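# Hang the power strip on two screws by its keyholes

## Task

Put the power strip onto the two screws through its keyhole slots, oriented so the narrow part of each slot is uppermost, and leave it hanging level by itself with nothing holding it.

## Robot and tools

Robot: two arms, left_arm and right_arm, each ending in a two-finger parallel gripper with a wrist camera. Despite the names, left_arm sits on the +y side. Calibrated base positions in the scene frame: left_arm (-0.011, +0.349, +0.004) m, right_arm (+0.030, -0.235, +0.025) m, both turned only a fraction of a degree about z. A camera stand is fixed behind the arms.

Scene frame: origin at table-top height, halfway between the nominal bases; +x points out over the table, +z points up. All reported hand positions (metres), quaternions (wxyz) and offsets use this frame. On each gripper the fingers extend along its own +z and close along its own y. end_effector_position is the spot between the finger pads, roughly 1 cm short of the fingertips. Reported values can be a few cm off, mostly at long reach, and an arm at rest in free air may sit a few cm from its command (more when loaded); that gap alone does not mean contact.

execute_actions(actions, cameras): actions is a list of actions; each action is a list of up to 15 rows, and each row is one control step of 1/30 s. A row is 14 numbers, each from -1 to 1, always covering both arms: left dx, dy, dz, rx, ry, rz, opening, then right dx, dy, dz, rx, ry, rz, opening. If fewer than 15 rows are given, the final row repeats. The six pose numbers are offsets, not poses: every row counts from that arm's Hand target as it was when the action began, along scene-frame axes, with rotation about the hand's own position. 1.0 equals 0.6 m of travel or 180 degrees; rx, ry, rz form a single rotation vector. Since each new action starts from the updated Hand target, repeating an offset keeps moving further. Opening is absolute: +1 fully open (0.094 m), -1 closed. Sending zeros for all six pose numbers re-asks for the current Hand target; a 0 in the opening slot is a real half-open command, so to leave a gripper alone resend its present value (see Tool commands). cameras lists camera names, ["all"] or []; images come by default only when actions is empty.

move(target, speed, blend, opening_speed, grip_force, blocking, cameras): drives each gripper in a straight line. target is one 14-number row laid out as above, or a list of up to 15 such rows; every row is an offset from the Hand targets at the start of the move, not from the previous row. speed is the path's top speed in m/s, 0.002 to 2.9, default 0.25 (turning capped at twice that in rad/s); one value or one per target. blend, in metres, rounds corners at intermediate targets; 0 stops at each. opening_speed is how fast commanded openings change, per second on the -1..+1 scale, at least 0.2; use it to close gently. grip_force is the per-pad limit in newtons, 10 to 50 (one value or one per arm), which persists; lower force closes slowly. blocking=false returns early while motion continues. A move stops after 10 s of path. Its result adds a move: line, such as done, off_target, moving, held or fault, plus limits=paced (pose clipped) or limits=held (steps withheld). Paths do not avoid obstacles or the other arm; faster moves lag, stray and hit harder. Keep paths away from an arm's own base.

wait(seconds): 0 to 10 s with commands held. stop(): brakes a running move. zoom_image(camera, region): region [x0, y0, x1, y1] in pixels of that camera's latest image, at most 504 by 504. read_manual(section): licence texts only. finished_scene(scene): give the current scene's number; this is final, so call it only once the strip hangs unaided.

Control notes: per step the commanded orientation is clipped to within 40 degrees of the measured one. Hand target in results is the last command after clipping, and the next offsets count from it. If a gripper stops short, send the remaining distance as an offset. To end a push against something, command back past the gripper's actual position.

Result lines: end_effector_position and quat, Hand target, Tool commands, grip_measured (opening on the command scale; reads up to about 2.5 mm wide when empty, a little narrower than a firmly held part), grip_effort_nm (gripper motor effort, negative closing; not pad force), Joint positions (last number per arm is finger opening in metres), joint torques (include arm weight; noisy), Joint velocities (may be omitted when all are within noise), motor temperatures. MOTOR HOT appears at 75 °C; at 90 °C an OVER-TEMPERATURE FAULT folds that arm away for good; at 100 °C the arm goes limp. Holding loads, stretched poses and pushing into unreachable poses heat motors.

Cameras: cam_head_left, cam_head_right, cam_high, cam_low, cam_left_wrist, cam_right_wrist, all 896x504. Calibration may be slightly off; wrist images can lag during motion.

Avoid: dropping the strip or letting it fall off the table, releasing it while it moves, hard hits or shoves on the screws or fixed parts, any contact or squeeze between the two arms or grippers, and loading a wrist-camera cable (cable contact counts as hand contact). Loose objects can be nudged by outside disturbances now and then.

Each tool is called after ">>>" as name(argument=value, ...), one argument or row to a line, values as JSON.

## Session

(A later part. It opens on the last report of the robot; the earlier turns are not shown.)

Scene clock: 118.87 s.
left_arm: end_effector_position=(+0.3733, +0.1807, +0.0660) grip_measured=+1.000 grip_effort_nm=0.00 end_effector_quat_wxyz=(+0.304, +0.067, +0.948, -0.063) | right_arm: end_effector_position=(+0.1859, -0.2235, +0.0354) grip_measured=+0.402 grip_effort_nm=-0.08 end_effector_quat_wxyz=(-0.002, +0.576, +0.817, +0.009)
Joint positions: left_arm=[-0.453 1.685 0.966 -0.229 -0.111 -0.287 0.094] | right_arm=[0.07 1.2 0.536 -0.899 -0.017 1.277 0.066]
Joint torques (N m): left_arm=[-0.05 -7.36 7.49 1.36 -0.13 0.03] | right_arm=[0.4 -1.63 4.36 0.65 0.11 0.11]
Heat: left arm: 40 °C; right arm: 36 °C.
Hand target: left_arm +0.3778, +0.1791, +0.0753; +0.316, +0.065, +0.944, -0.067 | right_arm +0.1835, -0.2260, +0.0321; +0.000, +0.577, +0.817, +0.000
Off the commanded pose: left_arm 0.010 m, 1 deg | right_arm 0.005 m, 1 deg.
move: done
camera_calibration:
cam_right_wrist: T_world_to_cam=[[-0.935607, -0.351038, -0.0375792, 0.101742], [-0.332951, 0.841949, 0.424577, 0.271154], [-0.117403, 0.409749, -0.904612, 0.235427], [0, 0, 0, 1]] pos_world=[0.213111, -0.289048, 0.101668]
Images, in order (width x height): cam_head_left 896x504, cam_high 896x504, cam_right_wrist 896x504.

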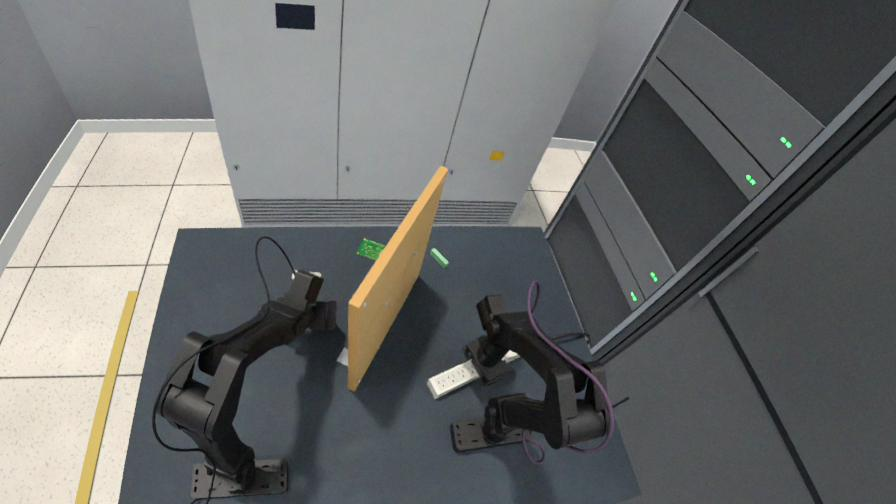

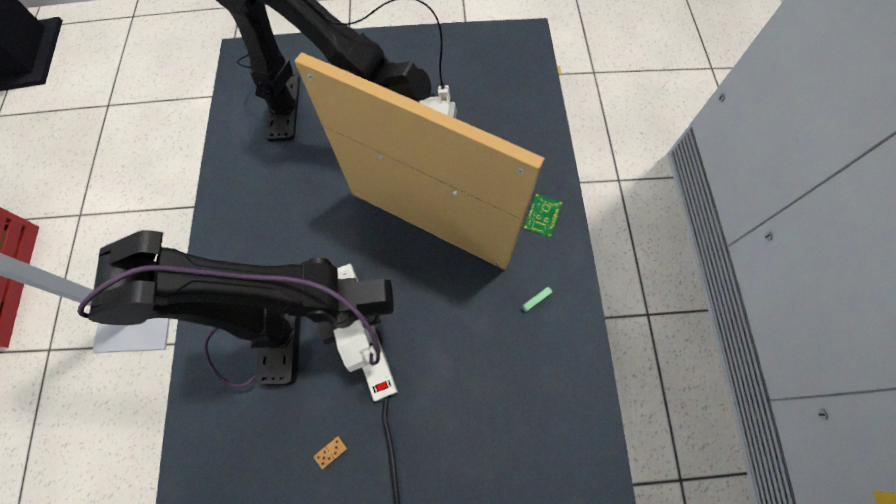

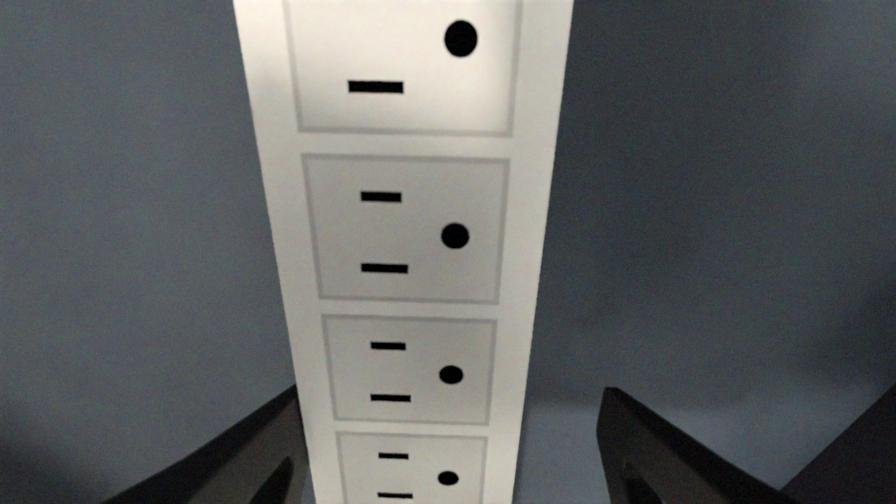

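>>> move(
  target=[
    [0,0,0,0,0,0,1, 0,0,0.1,0,0,0,0.4],
    [0,0,0,0,0,0,1, 0.0442,-0.09,0.23,0,0,0,0.9],
  ],
  speed=0.25,
  blend=[0.03,0],
  cameras=["cam_right_wrist","cam_high","cam_head_left"],
)

Scene clock: 124.67 s.
left_arm: end_effector_position=(+0.3733, +0.1807, +0.0660) grip_measured=+1.000 grip_effort_nm=0.00 end_effector_quat_wxyz=(+0.304, +0.067, +0.948, -0.063) | right_arm: end_effector_position=(+0.2106, -0.2772, +0.1658) grip_measured=+0.898 grip_effort_nm=0.09 end_effector_quat_wxyz=(+0.000, +0.577, +0.817, +0.005)
Joint positions: left_arm=[-0.453 1.685 0.966 -0.229 -0.111 -0.287 0.094] | right_arm=[-0.224 1.237 1.09 -1.42 -0.01 0.986 0.089]
Joint torques (N m): left_arm=[-0.02 -7.36 7.5 1.36 -0.13 0.04] | right_arm=[-0.42 -2.59 7.25 0.32 0.03 -0.05]
Heat: left arm: 40 °C; right arm: 36 °C.
Hand target: left_arm +0.3778, +0.1791, +0.0753; +0.316, +0.065, +0.944, -0.067 | right_arm +0.2100, -0.2800, +0.1700; +0.000, +0.577, +0.817, +0.000
Off the commanded pose: left_arm 0.010 m, 1 deg | right_arm 0.005 m, 1 deg.
move: done; blend cut to 0.0299 m at target 1
camera_calibration:
cam_right_wrist: T_world_to_cam=[[-0.936508, -0.349096, -0.0329281, 0.110864], [-0.330162, 0.846279, 0.418097, 0.271018], [-0.11809, 0.402423, -0.907805, 0.376952], [0, 0, 0, 1]] pos_world=[0.237819, -0.342348, 0.232538]
Images, in order (width x height): cam_head_left 896x504, cam_high 896x504, cam_right_wrist 896x504.

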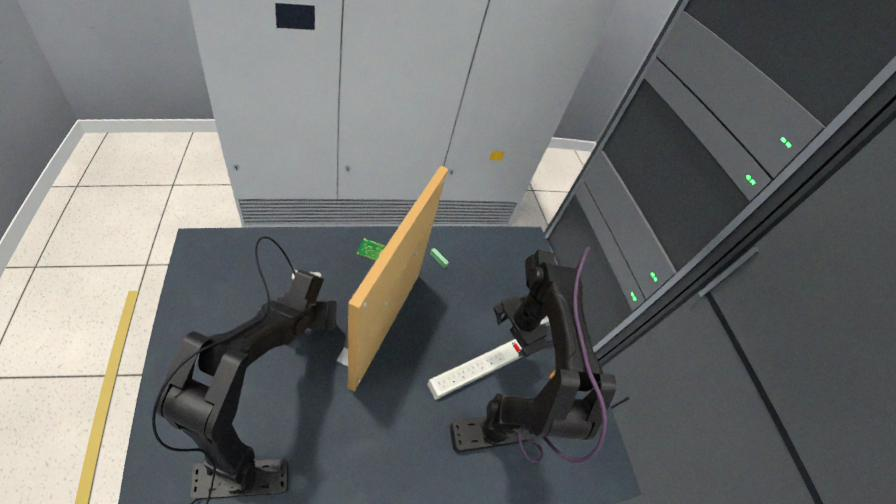

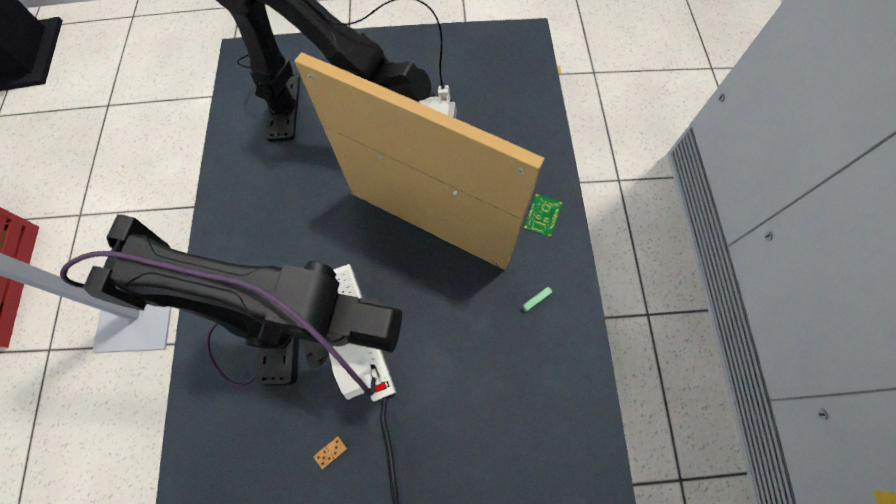

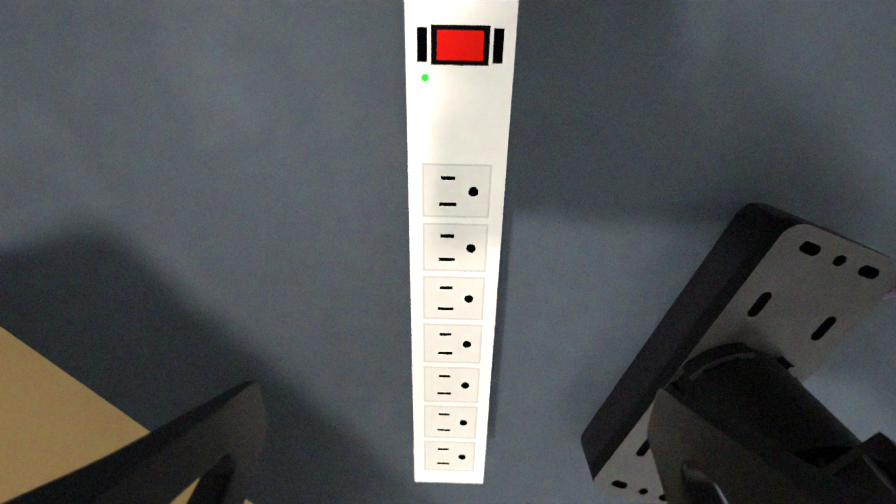

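>>> zoom_image(
  camera="cam_right_wrist",
  region=[390, 380, 510, 500],
)

>>> zoom_image(
  camera="cam_right_wrist",
  region=[390, 0, 540, 150],
)

>>> zoom_image(
  camera="cam_right_wrist",
  region=[390, 150, 530, 290],
)

>>> zoom_image(
  camera="cam_right_wrist",
  region=[390, 260, 530, 400],
)

Scaled by 4.200 from the camera's 896x504 image, which has a finer 1280x720 frame.

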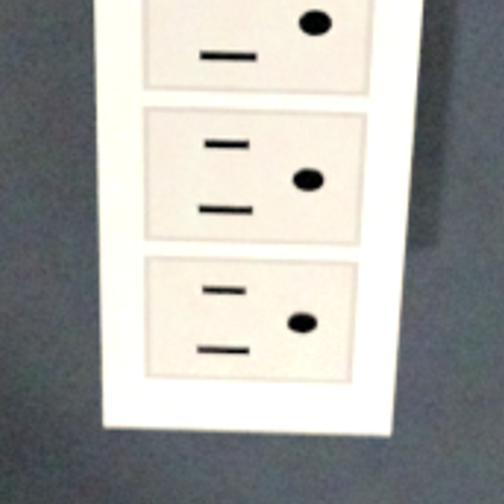

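Scaled by 3.360 from the camera's 896x504 image, which has a finer 1280x720 frame.

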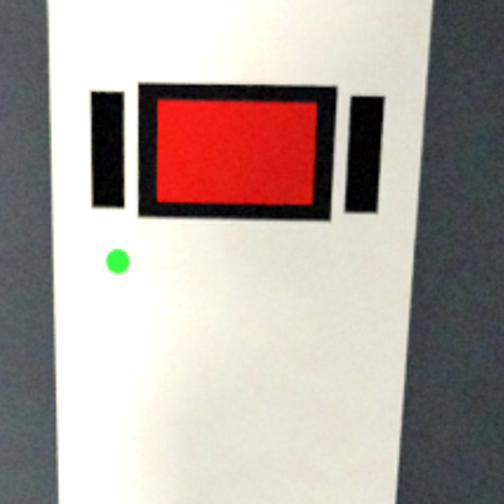

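Scaled by 3.600 from the camera's 896x504 image, which has a finer 1280x720 frame.

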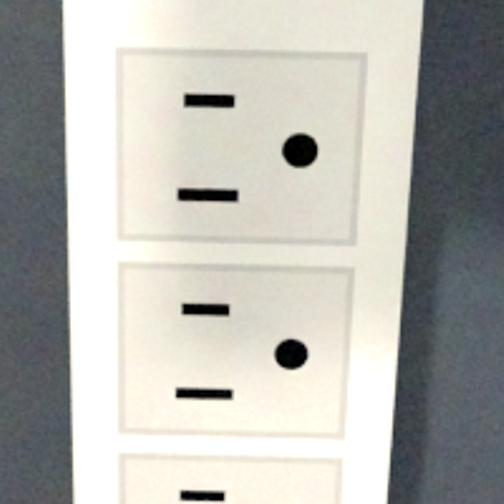

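Scaled by 3.600 from the camera's 896x504 image, which has a finer 1280x720 frame.

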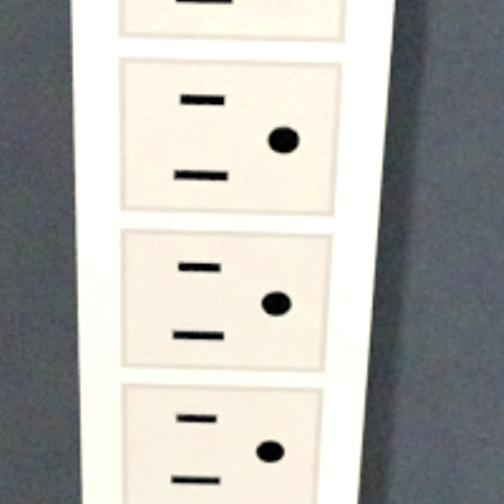

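>>> move(
  target=[
    [0,0,0,0,0,0,1, -0.02,0.0767,-0.1167,0,0,0,0.9],
    [0,0,0,0,0,0,1, -0.02,0.0767,-0.2567,0,0,0,0.9],
  ],
  speed=[0.25,0.12],
  blend=[0.02,0],
  cameras=["cam_right_wrist","cam_high","cam_head_left"],
)

Scene clock: 138.57 s.
left_arm: end_effector_position=(+0.3733, +0.1807, +0.0660) grip_measured=+1.000 grip_effort_nm=0.00 end_effector_quat_wxyz=(+0.304, +0.067, +0.948, -0.063) | right_arm: end_effector_position=(+0.1987, -0.2329, +0.0193) grip_measured=+0.898 grip_effort_nm=0.09 end_effector_quat_wxyz=(-0.003, +0.577, +0.817, +0.005)
Joint positions: left_arm=[-0.453 1.685 0.966 -0.229 -0.111 -0.287 0.094] | right_arm=[0.016 1.309 0.533 -0.794 -0.012 1.225 0.089]
Joint torques (N m): left_arm=[-0.03 -7.39 7.49 1.36 -0.13 0.04] | right_arm=[0.29 -2.15 4.19 0.72 0.07 0.06]
Motor temperatures (°C): left_arm=[26 31 40 40 28 28 28] | right_arm=[29 30 36 35 26 25 23]
Heat: left arm: 40 °C; right arm: 36 °C.
Hand target: left_arm +0.3778, +0.1791, +0.0753; +0.316, +0.065, +0.944, -0.067 | right_arm +0.1980, -0.2341, +0.0160; +0.000, +0.577, +0.817, +0.000
Off the commanded pose: left_arm 0.010 m, 1 deg | right_arm 0.003 m, 1 deg.
move: done
camera_calibration:
cam_right_wrist: T_world_to_cam=[[-0.936513, -0.349416, -0.0292003, 0.110184], [-0.328432, 0.845002, 0.422023, 0.290052], [-0.122787, 0.40482, -0.906115, 0.226161], [0, 0, 0, 1]] pos_world=[0.226221, -0.298149, 0.0857366]
Images, in order (width x height): cam_head_left 896x504, cam_high 896x504, cam_right_wrist 896x504.

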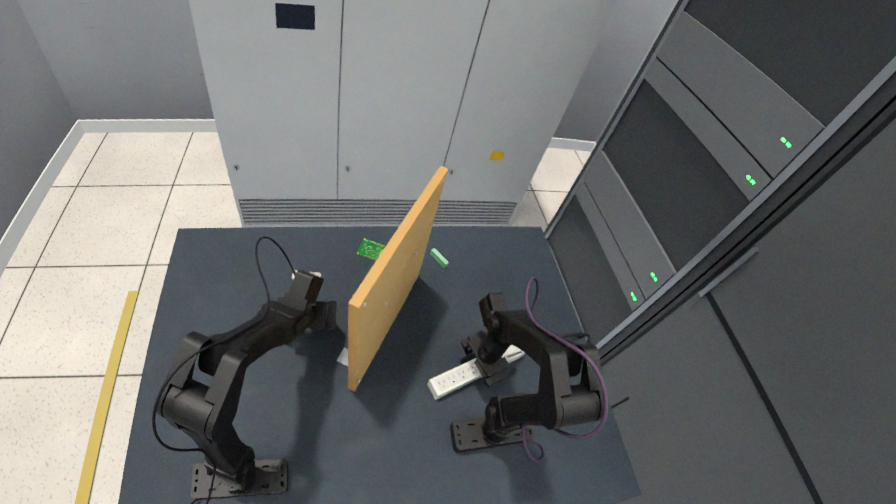

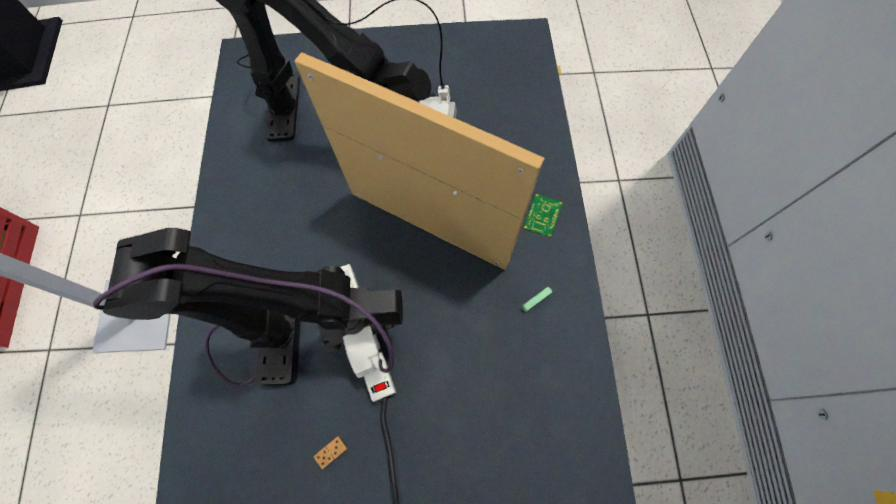

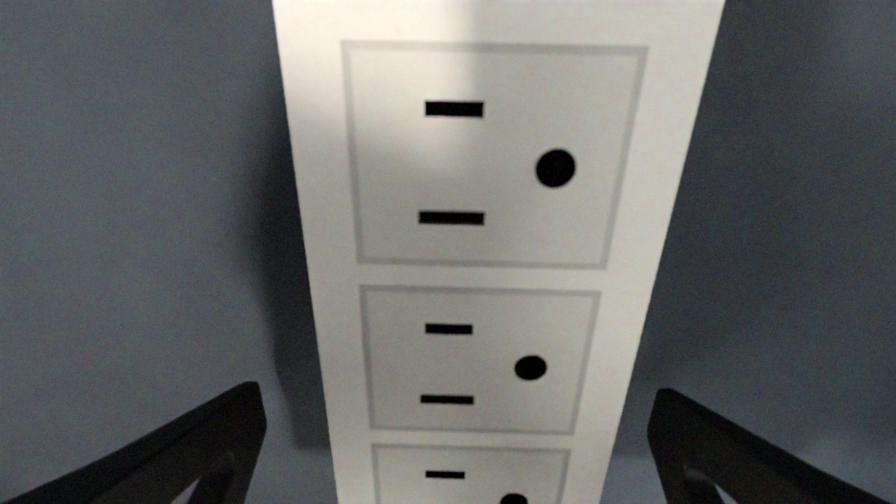

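>>> move(
  target=[0,0,0,0,0,0,1, 0,0,0,0,0,0,-0.25],
  speed=0.1,
  grip_force=[50, 35],
  cameras=["cam_right_wrist"],
)

Scene clock: 143.63 s.
left_arm: end_effector_position=(+0.3733, +0.1807, +0.0660) grip_measured=+1.000 grip_effort_nm=0.00 end_effector_quat_wxyz=(+0.304, +0.067, +0.948, -0.063) | right_arm: end_effector_position=(+0.1989, -0.2329, +0.0193) grip_measured=-0.035 grip_effort_nm=-0.72 end_effector_quat_wxyz=(-0.003, +0.578, +0.816, +0.005)
Joint positions: left_arm=[-0.453 1.685 0.966 -0.229 -0.111 -0.287 0.094] | right_arm=[0.016 1.309 0.533 -0.794 -0.012 1.228 0.045]
Joint torques (N m): left_arm=[-0.03 -7.36 7.5 1.36 -0.13 0.04] | right_arm=[0.5 -2.17 4.22 0.72 0.12 0.03]
Heat: left arm: 40 °C; right arm: 36 °C.
Hand target: left_arm +0.3778, +0.1791, +0.0753; +0.316, +0.065, +0.944, -0.067 | right_arm +0.1980, -0.2341, +0.0160; +0.000, +0.577, +0.817, +0.000
Off the commanded pose: left_arm 0.010 m, 1 deg | right_arm 0.004 m, 1 deg.
grip_force (N): 50, 35
move: done
camera_calibration:
cam_right_wrist: T_world_to_cam=[[-0.937563, -0.346529, -0.0298861, 0.111219], [-0.326135, 0.846009, 0.421788, 0.289912], [-0.120878, 0.405199, -0.906202, 0.225883], [0, 0, 0, 1]] pos_world=[0.22613, -0.298255, 0.085738]
Images, in order (width x height): cam_right_wrist 896x504.

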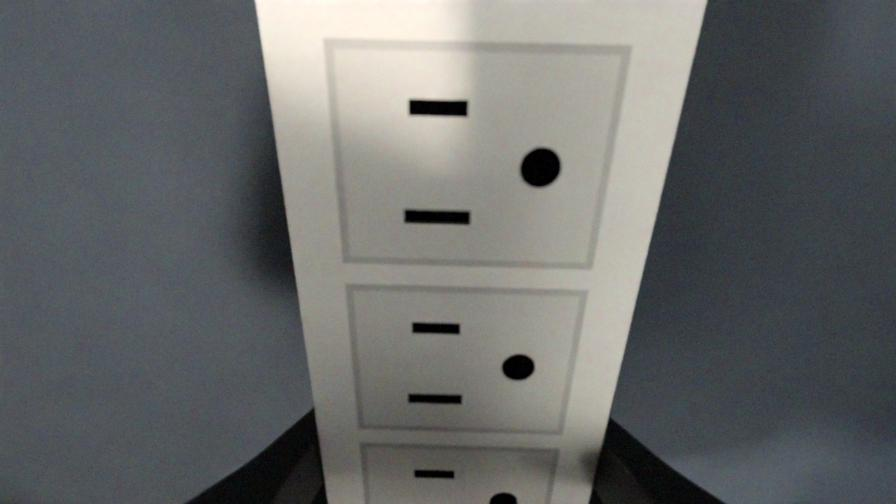

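>>> move(
  target=[0,0,0,0,0,0,1, 0.01,0.0,0.19,0,0,0,-0.25],
  speed=0.15,
  cameras=["cam_right_wrist","cam_high","cam_head_left"],
)

Scene clock: 150.77 s.
left_arm: end_effector_position=(+0.3733, +0.1807, +0.0660) grip_measured=+1.000 grip_effort_nm=0.00 end_effector_quat_wxyz=(+0.304, +0.067, +0.948, -0.063) | right_arm: end_effector_position=(+0.1991, -0.2338, +0.1175) grip_measured=-0.036 grip_effort_nm=-0.76 end_effector_quat_wxyz=(-0.017, +0.580, +0.814, -0.008)
Joint positions: left_arm=[-0.453 1.685 0.966 -0.229 -0.111 -0.287 0.094] | right_arm=[0.016 1.212 0.882 -1.277 -0.007 1.233 0.045]
Joint torques (N m): left_arm=[-0.03 -7.36 7.5 1.36 -0.13 0.03] | right_arm=[0.51 -4.66 8.76 0.23 -0.02 0.01]
Heat: left arm: 40 °C; right arm: 35 °C.
Hand target: left_arm +0.3778, +0.1791, +0.0753; +0.316, +0.065, +0.944, -0.067 | right_arm +0.2041, -0.2340, +0.1300; +0.000, +0.577, +0.817, +0.000
Off the commanded pose: left_arm 0.010 m, 1 deg | right_arm 0.013 m, 2 deg.
grip_force (N): 50, 35
move: off_target (right_arm)
camera_calibration:
cam_right_wrist: T_world_to_cam=[[-0.939794, -0.341641, 0.0083224, 0.111142], [-0.305048, 0.849612, 0.430239, 0.244928], [-0.154058, 0.401797, -0.902677, 0.320658], [0, 0, 0, 1]] pos_world=[0.228566, -0.298963, 0.183148]
Images, in order (width x height): cam_head_left 896x504, cam_high 896x504, cam_right_wrist 896x504.

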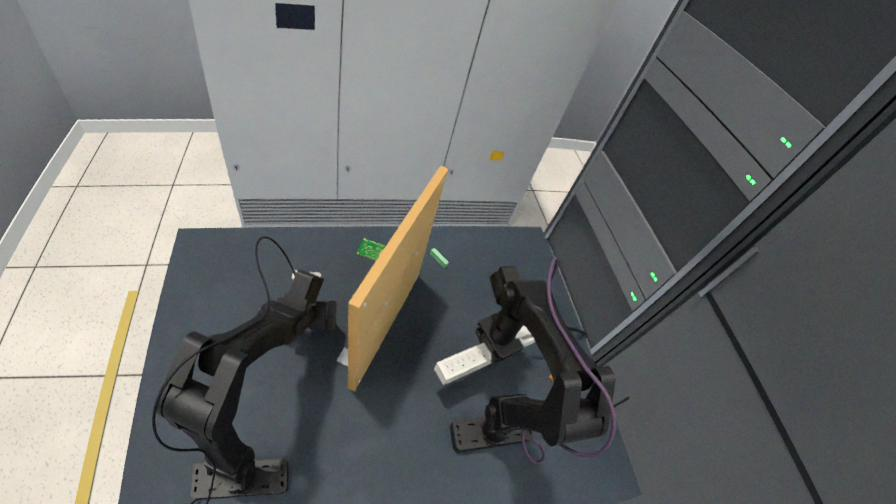

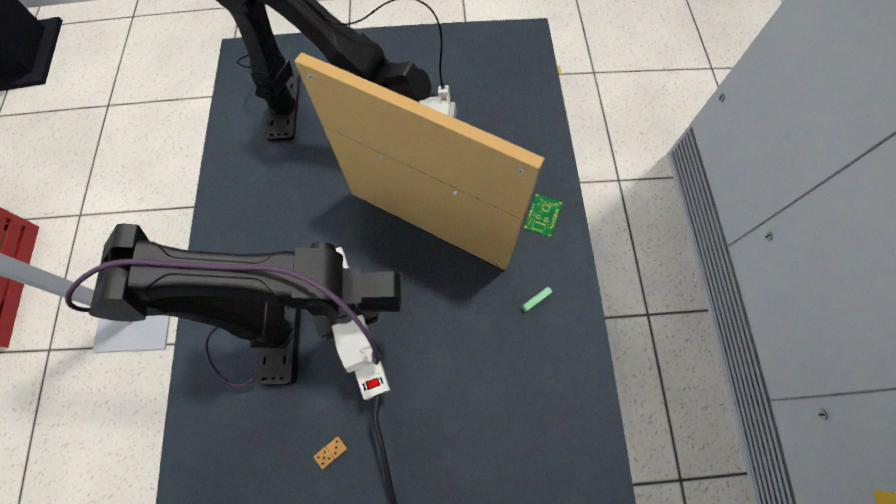

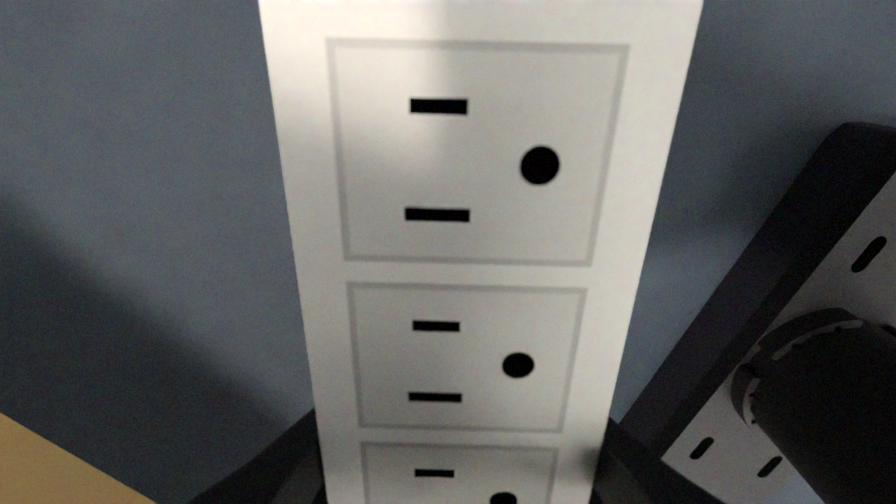

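>>> move(
  target=[0,0,0,0,0,0,1, 0.1463,0.2622,0.1,0.3194,-0.3949,0.1690,-0.25],
  speed=0.25,
  cameras=["cam_right_wrist","cam_high","cam_head_left","cam_head_right"],
)

Scene clock: 157.47 s.
left_arm: end_effector_position=(+0.3733, +0.1807, +0.0660) grip_measured=+1.000 grip_effort_nm=0.00 end_effector_quat_wxyz=(+0.304, +0.067, +0.948, -0.063) | right_arm: end_effector_position=(+0.2983, -0.0870, +0.1651) grip_measured=-0.036 grip_effort_nm=-0.75 end_effector_quat_wxyz=(+0.168, +0.265, +0.688, +0.654)
Joint positions: left_arm=[-0.453 1.685 0.966 -0.229 -0.111 -0.287 0.094] | right_arm=[0.026 1.303 0.101 1.054 -0.941 1.567 0.045]
Joint torques (N m): left_arm=[-0.03 -7.38 7.5 1.36 -0.13 0.04] | right_arm=[1.58 -2.91 5.27 2.92 -0.61 -0.18]
Heat: left arm: 40 °C; right arm: 36 °C.
Hand target: left_arm +0.3778, +0.1791, +0.0753; +0.316, +0.065, +0.944, -0.067 | right_arm +0.2919, -0.0767, +0.1900; +0.192, +0.193, +0.680, +0.681
Off the commanded pose: left_arm 0.010 m, 1 deg | right_arm 0.028 m, 9 deg.
grip_force (N): 50, 35
move: off_target (right_arm)
camera_calibration:
cam_right_wrist: T_world_to_cam=[[-0.11738, 0.00704658, -0.993062, 0.204507], [-0.97338, 0.197406, 0.116455, 0.324448], [0.196857, 0.980297, -0.0163126, 0.119191], [0, 0, 0, 1]] pos_world=[0.316353, -0.182332, 0.167249]
Images, in order (width x height): cam_head_left 896x504, cam_head_right 896x504, cam_high 896x504, cam_right_wrist 896x504.

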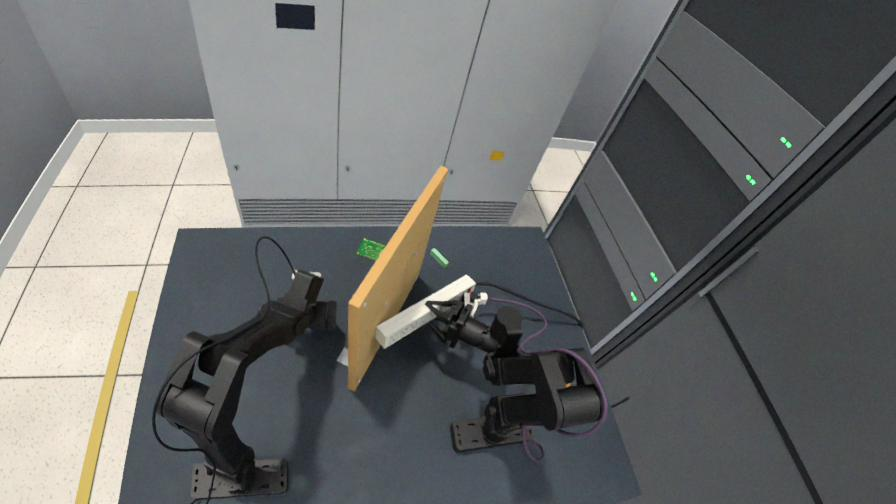

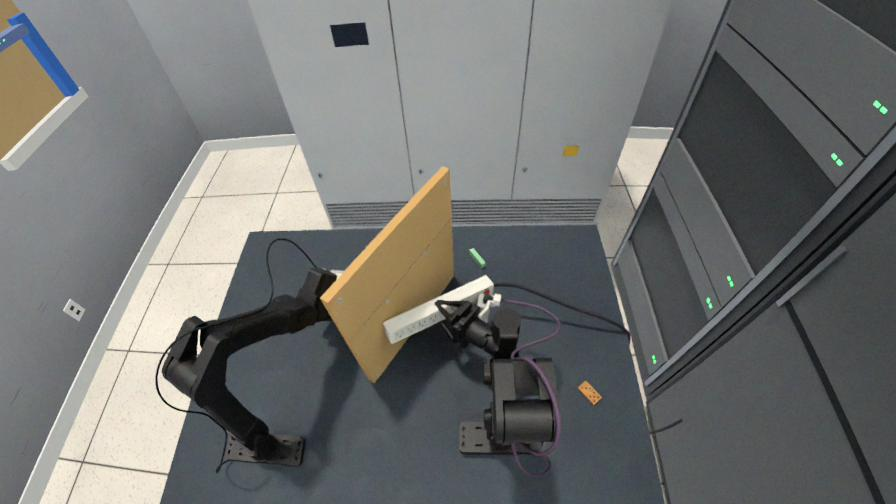

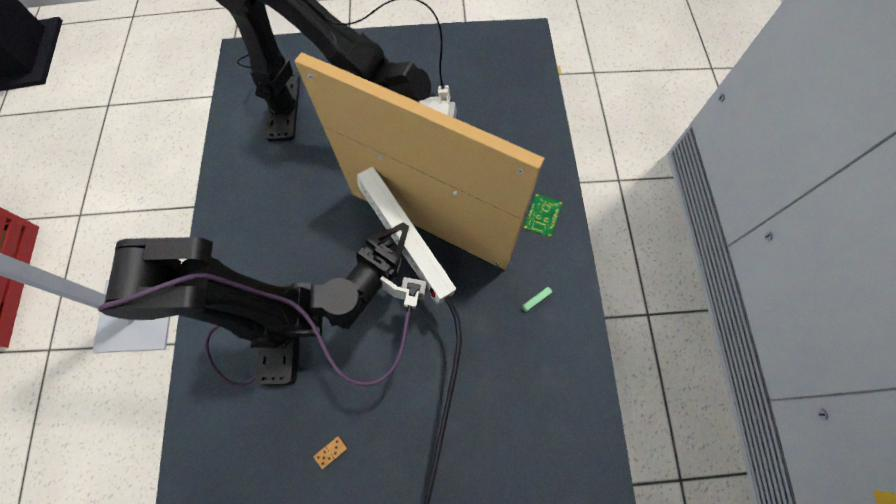

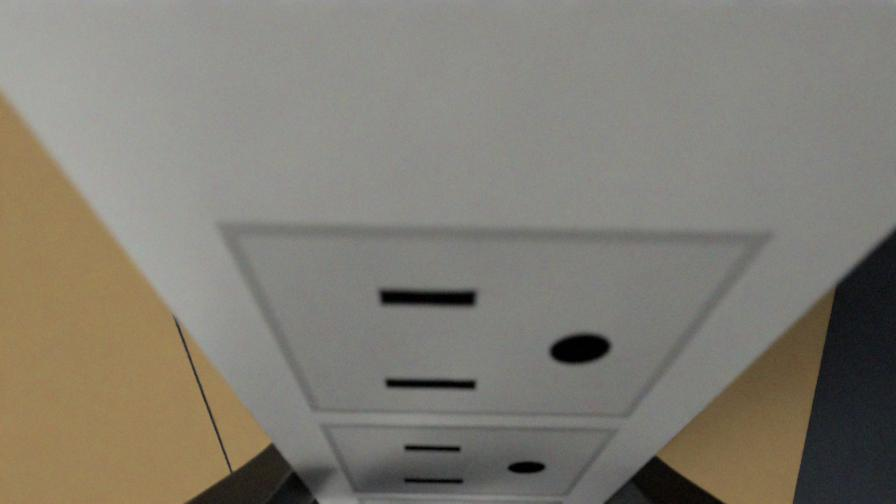

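>>> zoom_image(
  camera="cam_high",
  region=[330, 130, 500, 310],
)

>>> zoom_image(
  camera="cam_head_right",
  region=[340, 220, 520, 390],
)

>>> zoom_image(
  camera="cam_head_left",
  region=[330, 240, 530, 400],
)

Scaled by 2.800 from the camera's 896x504 image, which has a finer 1280x720 frame.

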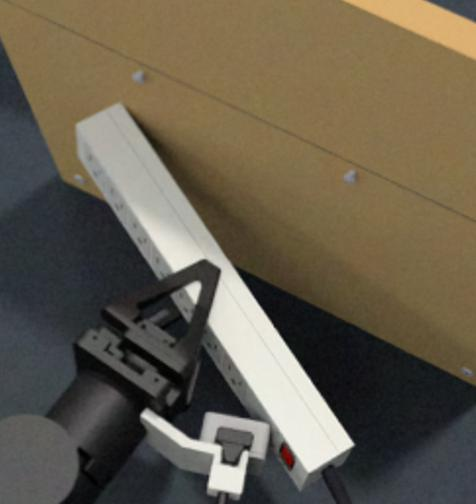

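Scaled by 2.800 from the camera's 896x504 image, which has a finer 1280x720 frame.

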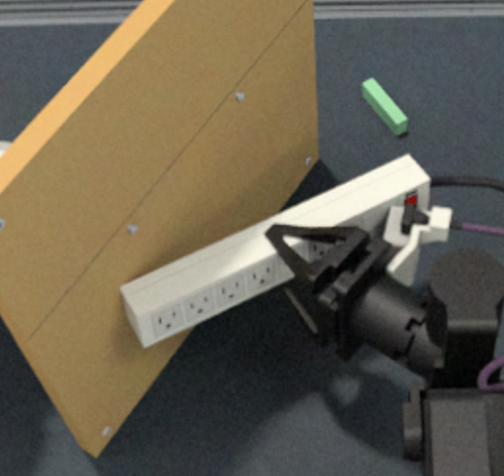

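Scaled by 2.520 from the camera's 896x504 image, which has a finer 1280x720 frame.

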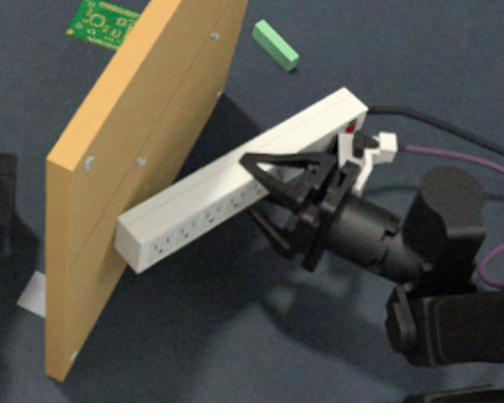

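>>> zoom_image(
  camera="cam_head_right",
  region=[480, 260, 700, 420],
)

>>> zoom_image(
  camera="cam_high",
  region=[370, 280, 560, 504],
)

Scaled by 2.291 from the camera's 896x504 image, which has a finer 1280x720 frame.

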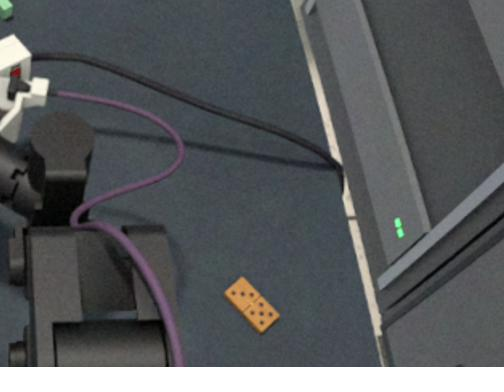

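Scaled by 2.250 from the camera's 896x504 image, which has a finer 1280x720 frame.

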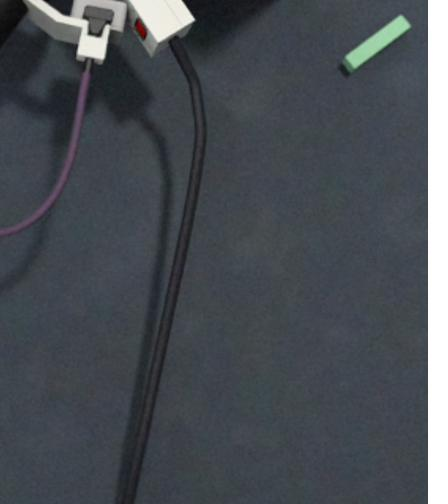

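>>> move(
  target=[0,0,0,0,0,0,1, -0.0138,-0.0217,0.0415,0.0033,-0.0459,0.0231,-0.25],
  speed=0.1,
  cameras=["cam_right_wrist","cam_high","cam_head_left"],
)

Scene clock: 175.17 s.
left_arm: end_effector_position=(+0.3733, +0.1807, +0.0660) grip_measured=+1.000 grip_effort_nm=0.01 end_effector_quat_wxyz=(+0.304, +0.067, +0.948, -0.063) | right_arm: end_effector_position=(+0.2951, -0.1007, +0.1878) grip_measured=-0.036 grip_effort_nm=-0.75 end_effector_quat_wxyz=(+0.185, +0.222, +0.673, +0.681)
Joint positions: left_arm=[-0.453 1.685 0.966 -0.229 -0.111 -0.287 0.094] | right_arm=[-0.081 1.335 0.101 1.227 -1.088 1.618 0.045]
Joint torques (N m): left_arm=[-0.02 -7.38 7.5 1.36 -0.13 0.03] | right_arm=[1.24 -3 6.27 2.91 -0.82 -0.39]
Motor temperatures (°C): left_arm=[26 32 41 40 28 28 28] | right_arm=[29 29 35 41 26 25 24]
Heat: left arm: 41 °C; right arm: 41 °C.
Hand target: left_arm +0.3778, +0.1791, +0.0753; +0.316, +0.065, +0.944, -0.067 | right_arm +0.2836, -0.0898, +0.2149; +0.215, +0.120, +0.668, +0.703
Off the commanded pose: left_arm 0.010 m, 1 deg | right_arm 0.031 m, 12 deg.
grip_force (N): 50, 35
move: off_target (right_arm)
camera_calibration:
cam_right_wrist: T_world_to_cam=[[-0.0190638, 0.0379674, -0.999097, 0.201973], [-0.987051, 0.158471, 0.0248561, 0.338791], [0.159271, 0.986633, 0.0344547, 0.135866], [0, 0, 0, 1]] pos_world=[0.316615, -0.195407, 0.188688]
Images, in order (width x height): cam_head_left 896x504, cam_high 896x504, cam_right_wrist 896x504.

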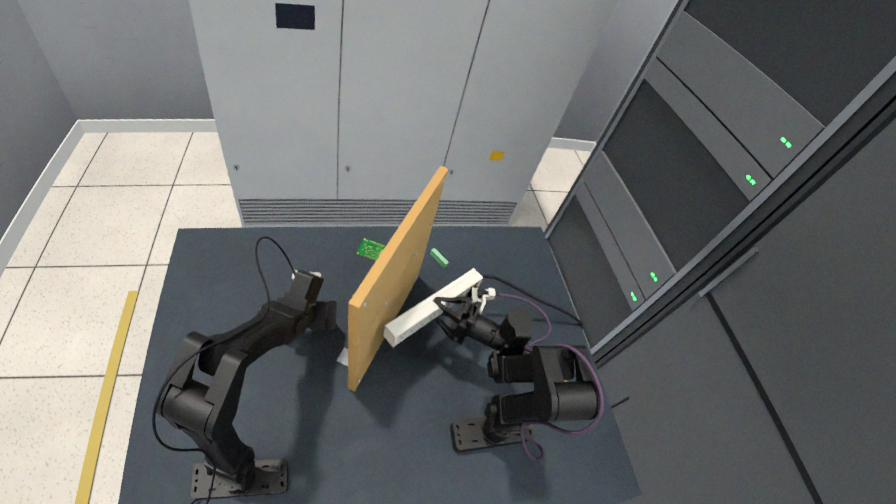

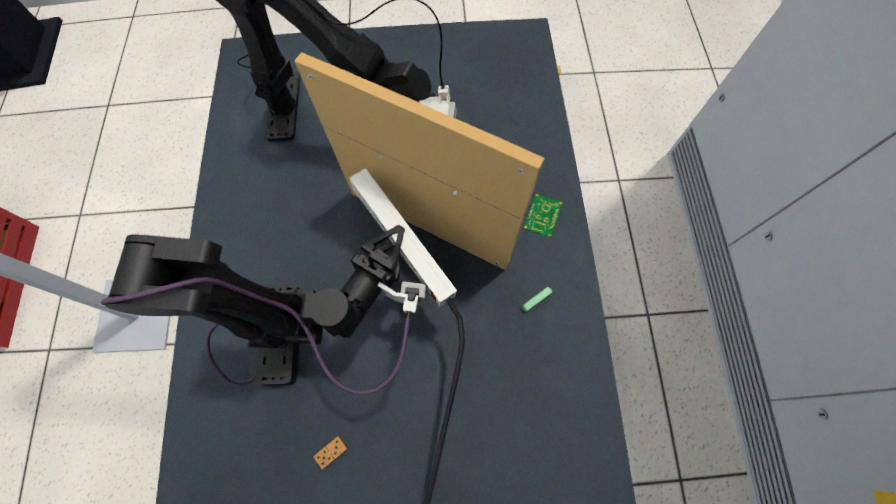

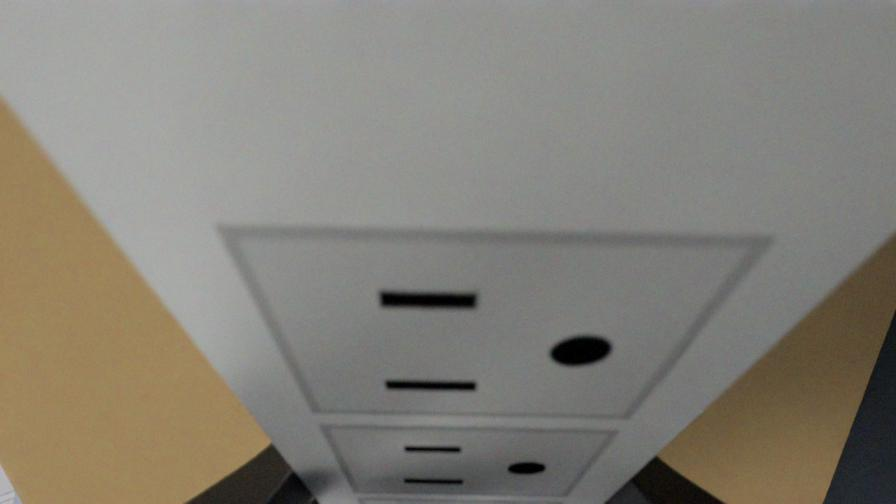

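>>> move(
  target=[0,0,0,0,0,0,1, -0.0227,-0.3003,-0.2082,-0.3967,0.3638,0.0522,-0.25],
  speed=0.2,
  cameras=["cam_right_wrist","cam_high","cam_head_left"],
)

Scene clock: 190.87 s.
left_arm: end_effector_position=(+0.3733, +0.1807, +0.0660) grip_measured=+1.000 grip_effort_nm=0.00 end_effector_quat_wxyz=(+0.304, +0.067, +0.948, -0.063) | right_arm: end_effector_position=(+0.2657, -0.2690, +0.0845) grip_measured=-0.036 grip_effort_nm=-0.75 end_effector_quat_wxyz=(-0.182, +0.275, +0.942, +0.057)
Joint positions: left_arm=[-0.453 1.685 0.966 -0.229 -0.111 -0.287 0.094] | right_arm=[-0.223 1.827 1.258 -1.365 -0.127 0.302 0.045]
Joint torques (N m): left_arm=[-0.03 -7.36 7.5 1.36 -0.13 0.04] | right_arm=[0.72 -7.28 7.6 -0.32 0.03 -0.01]
Heat: left arm: 41 °C; right arm: 39 °C.
Hand target: left_arm +0.3778, +0.1791, +0.0753; +0.316, +0.065, +0.944, -0.067 | right_arm +0.2699, -0.2699, +0.0900; -0.181, +0.267, +0.945, +0.051
Off the commanded pose: left_arm 0.010 m, 1 deg | right_arm 0.007 m, 1 deg.
grip_force (N): 50, 35
move: done
camera_calibration:
cam_right_wrist: T_world_to_cam=[[-0.533768, -0.844867, -0.035937, -0.0774835], [-0.597035, 0.346416, 0.723565, 0.2268], [-0.598867, 0.407671, -0.689321, 0.416999], [0, 0, 0, 1]] pos_world=[0.343776, -0.314029, 0.120557]
Images, in order (width x height): cam_head_left 896x504, cam_high 896x504, cam_right_wrist 896x504.

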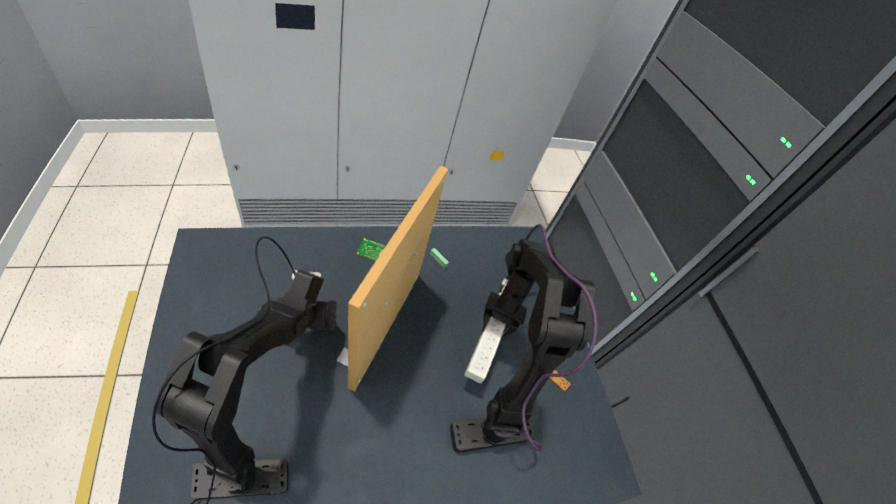

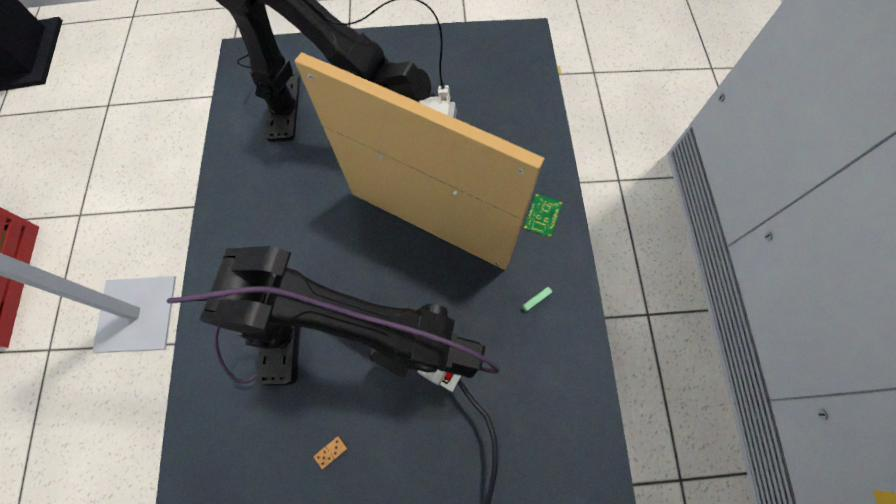

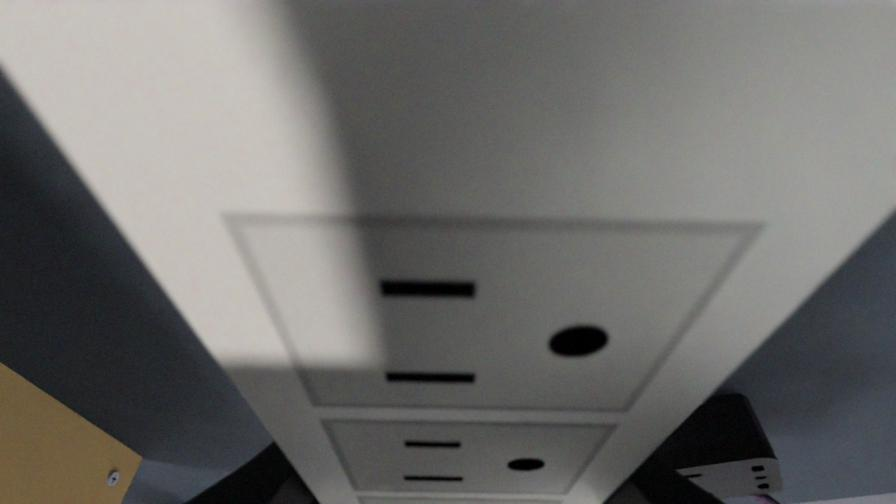

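>>> move(
  target=[
    [0,0,0,0,0,0,1, 0,0,-0.08,0,0,0,-0.25],
    [0,0,0,0,0,0,1, 0,0,-0.107,0,0,0,-0.25],
  ],
  speed=[0.12,0.04],
  blend=[0.005,0],
  cameras=["cam_right_wrist","cam_head_left"],
)

Scene clock: 193.50 s.
left_arm: end_effector_position=(+0.3733, +0.1807, +0.0660) grip_measured=+1.000 grip_effort_nm=0.00 end_effector_quat_wxyz=(+0.304, +0.067, +0.948, -0.063) | right_arm: end_effector_position=(+0.2704, -0.2705, +0.0289) grip_measured=-0.036 grip_effort_nm=-0.76 end_effector_quat_wxyz=(-0.179, +0.275, +0.943, +0.056)
Joint positions: left_arm=[-0.453 1.685 0.966 -0.229 -0.111 -0.287 0.094] | right_arm=[-0.223 1.927 1.152 -1.153 -0.125 0.303 0.045]
Joint torques (N m): left_arm=[-0.02 -7.36 7.5 1.36 -0.13 0.04] | right_arm=[0.76 -7.69 3.88 -0.04 0 -0.03]
Heat: left arm: 41 °C; right arm: 39 °C.
Hand target: left_arm +0.3778, +0.1791, +0.0753; +0.316, +0.065, +0.944, -0.067 | right_arm +0.2700, -0.2700, +0.0257; -0.180, +0.267, +0.945, +0.051
Off the commanded pose: left_arm 0.010 m, 1 deg | right_arm 0.003 m, 1 deg.
grip_force (N): 50, 35
move: done
camera_calibration:
cam_right_wrist: T_world_to_cam=[[-0.533797, -0.844864, -0.0355678, -0.0783379], [-0.600963, 0.349434, 0.718846, 0.272437], [-0.594898, 0.405092, -0.694259, 0.380505], [0, 0, 0, 1]] pos_world=[0.34827, -0.315523, 0.0655428]
Images, in order (width x height): cam_head_left 896x504, cam_right_wrist 896x504.

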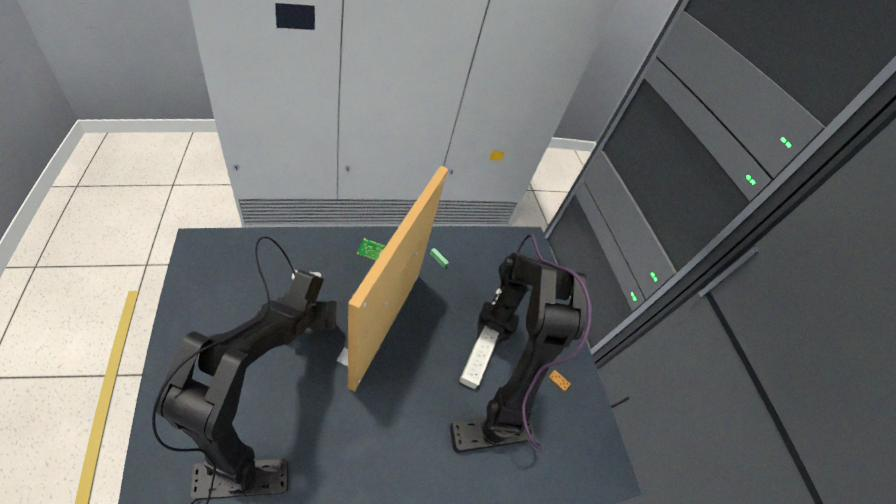

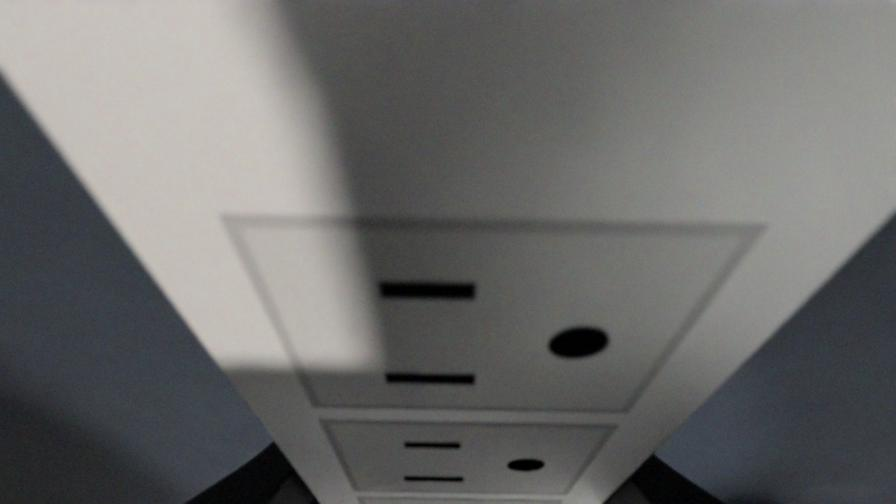

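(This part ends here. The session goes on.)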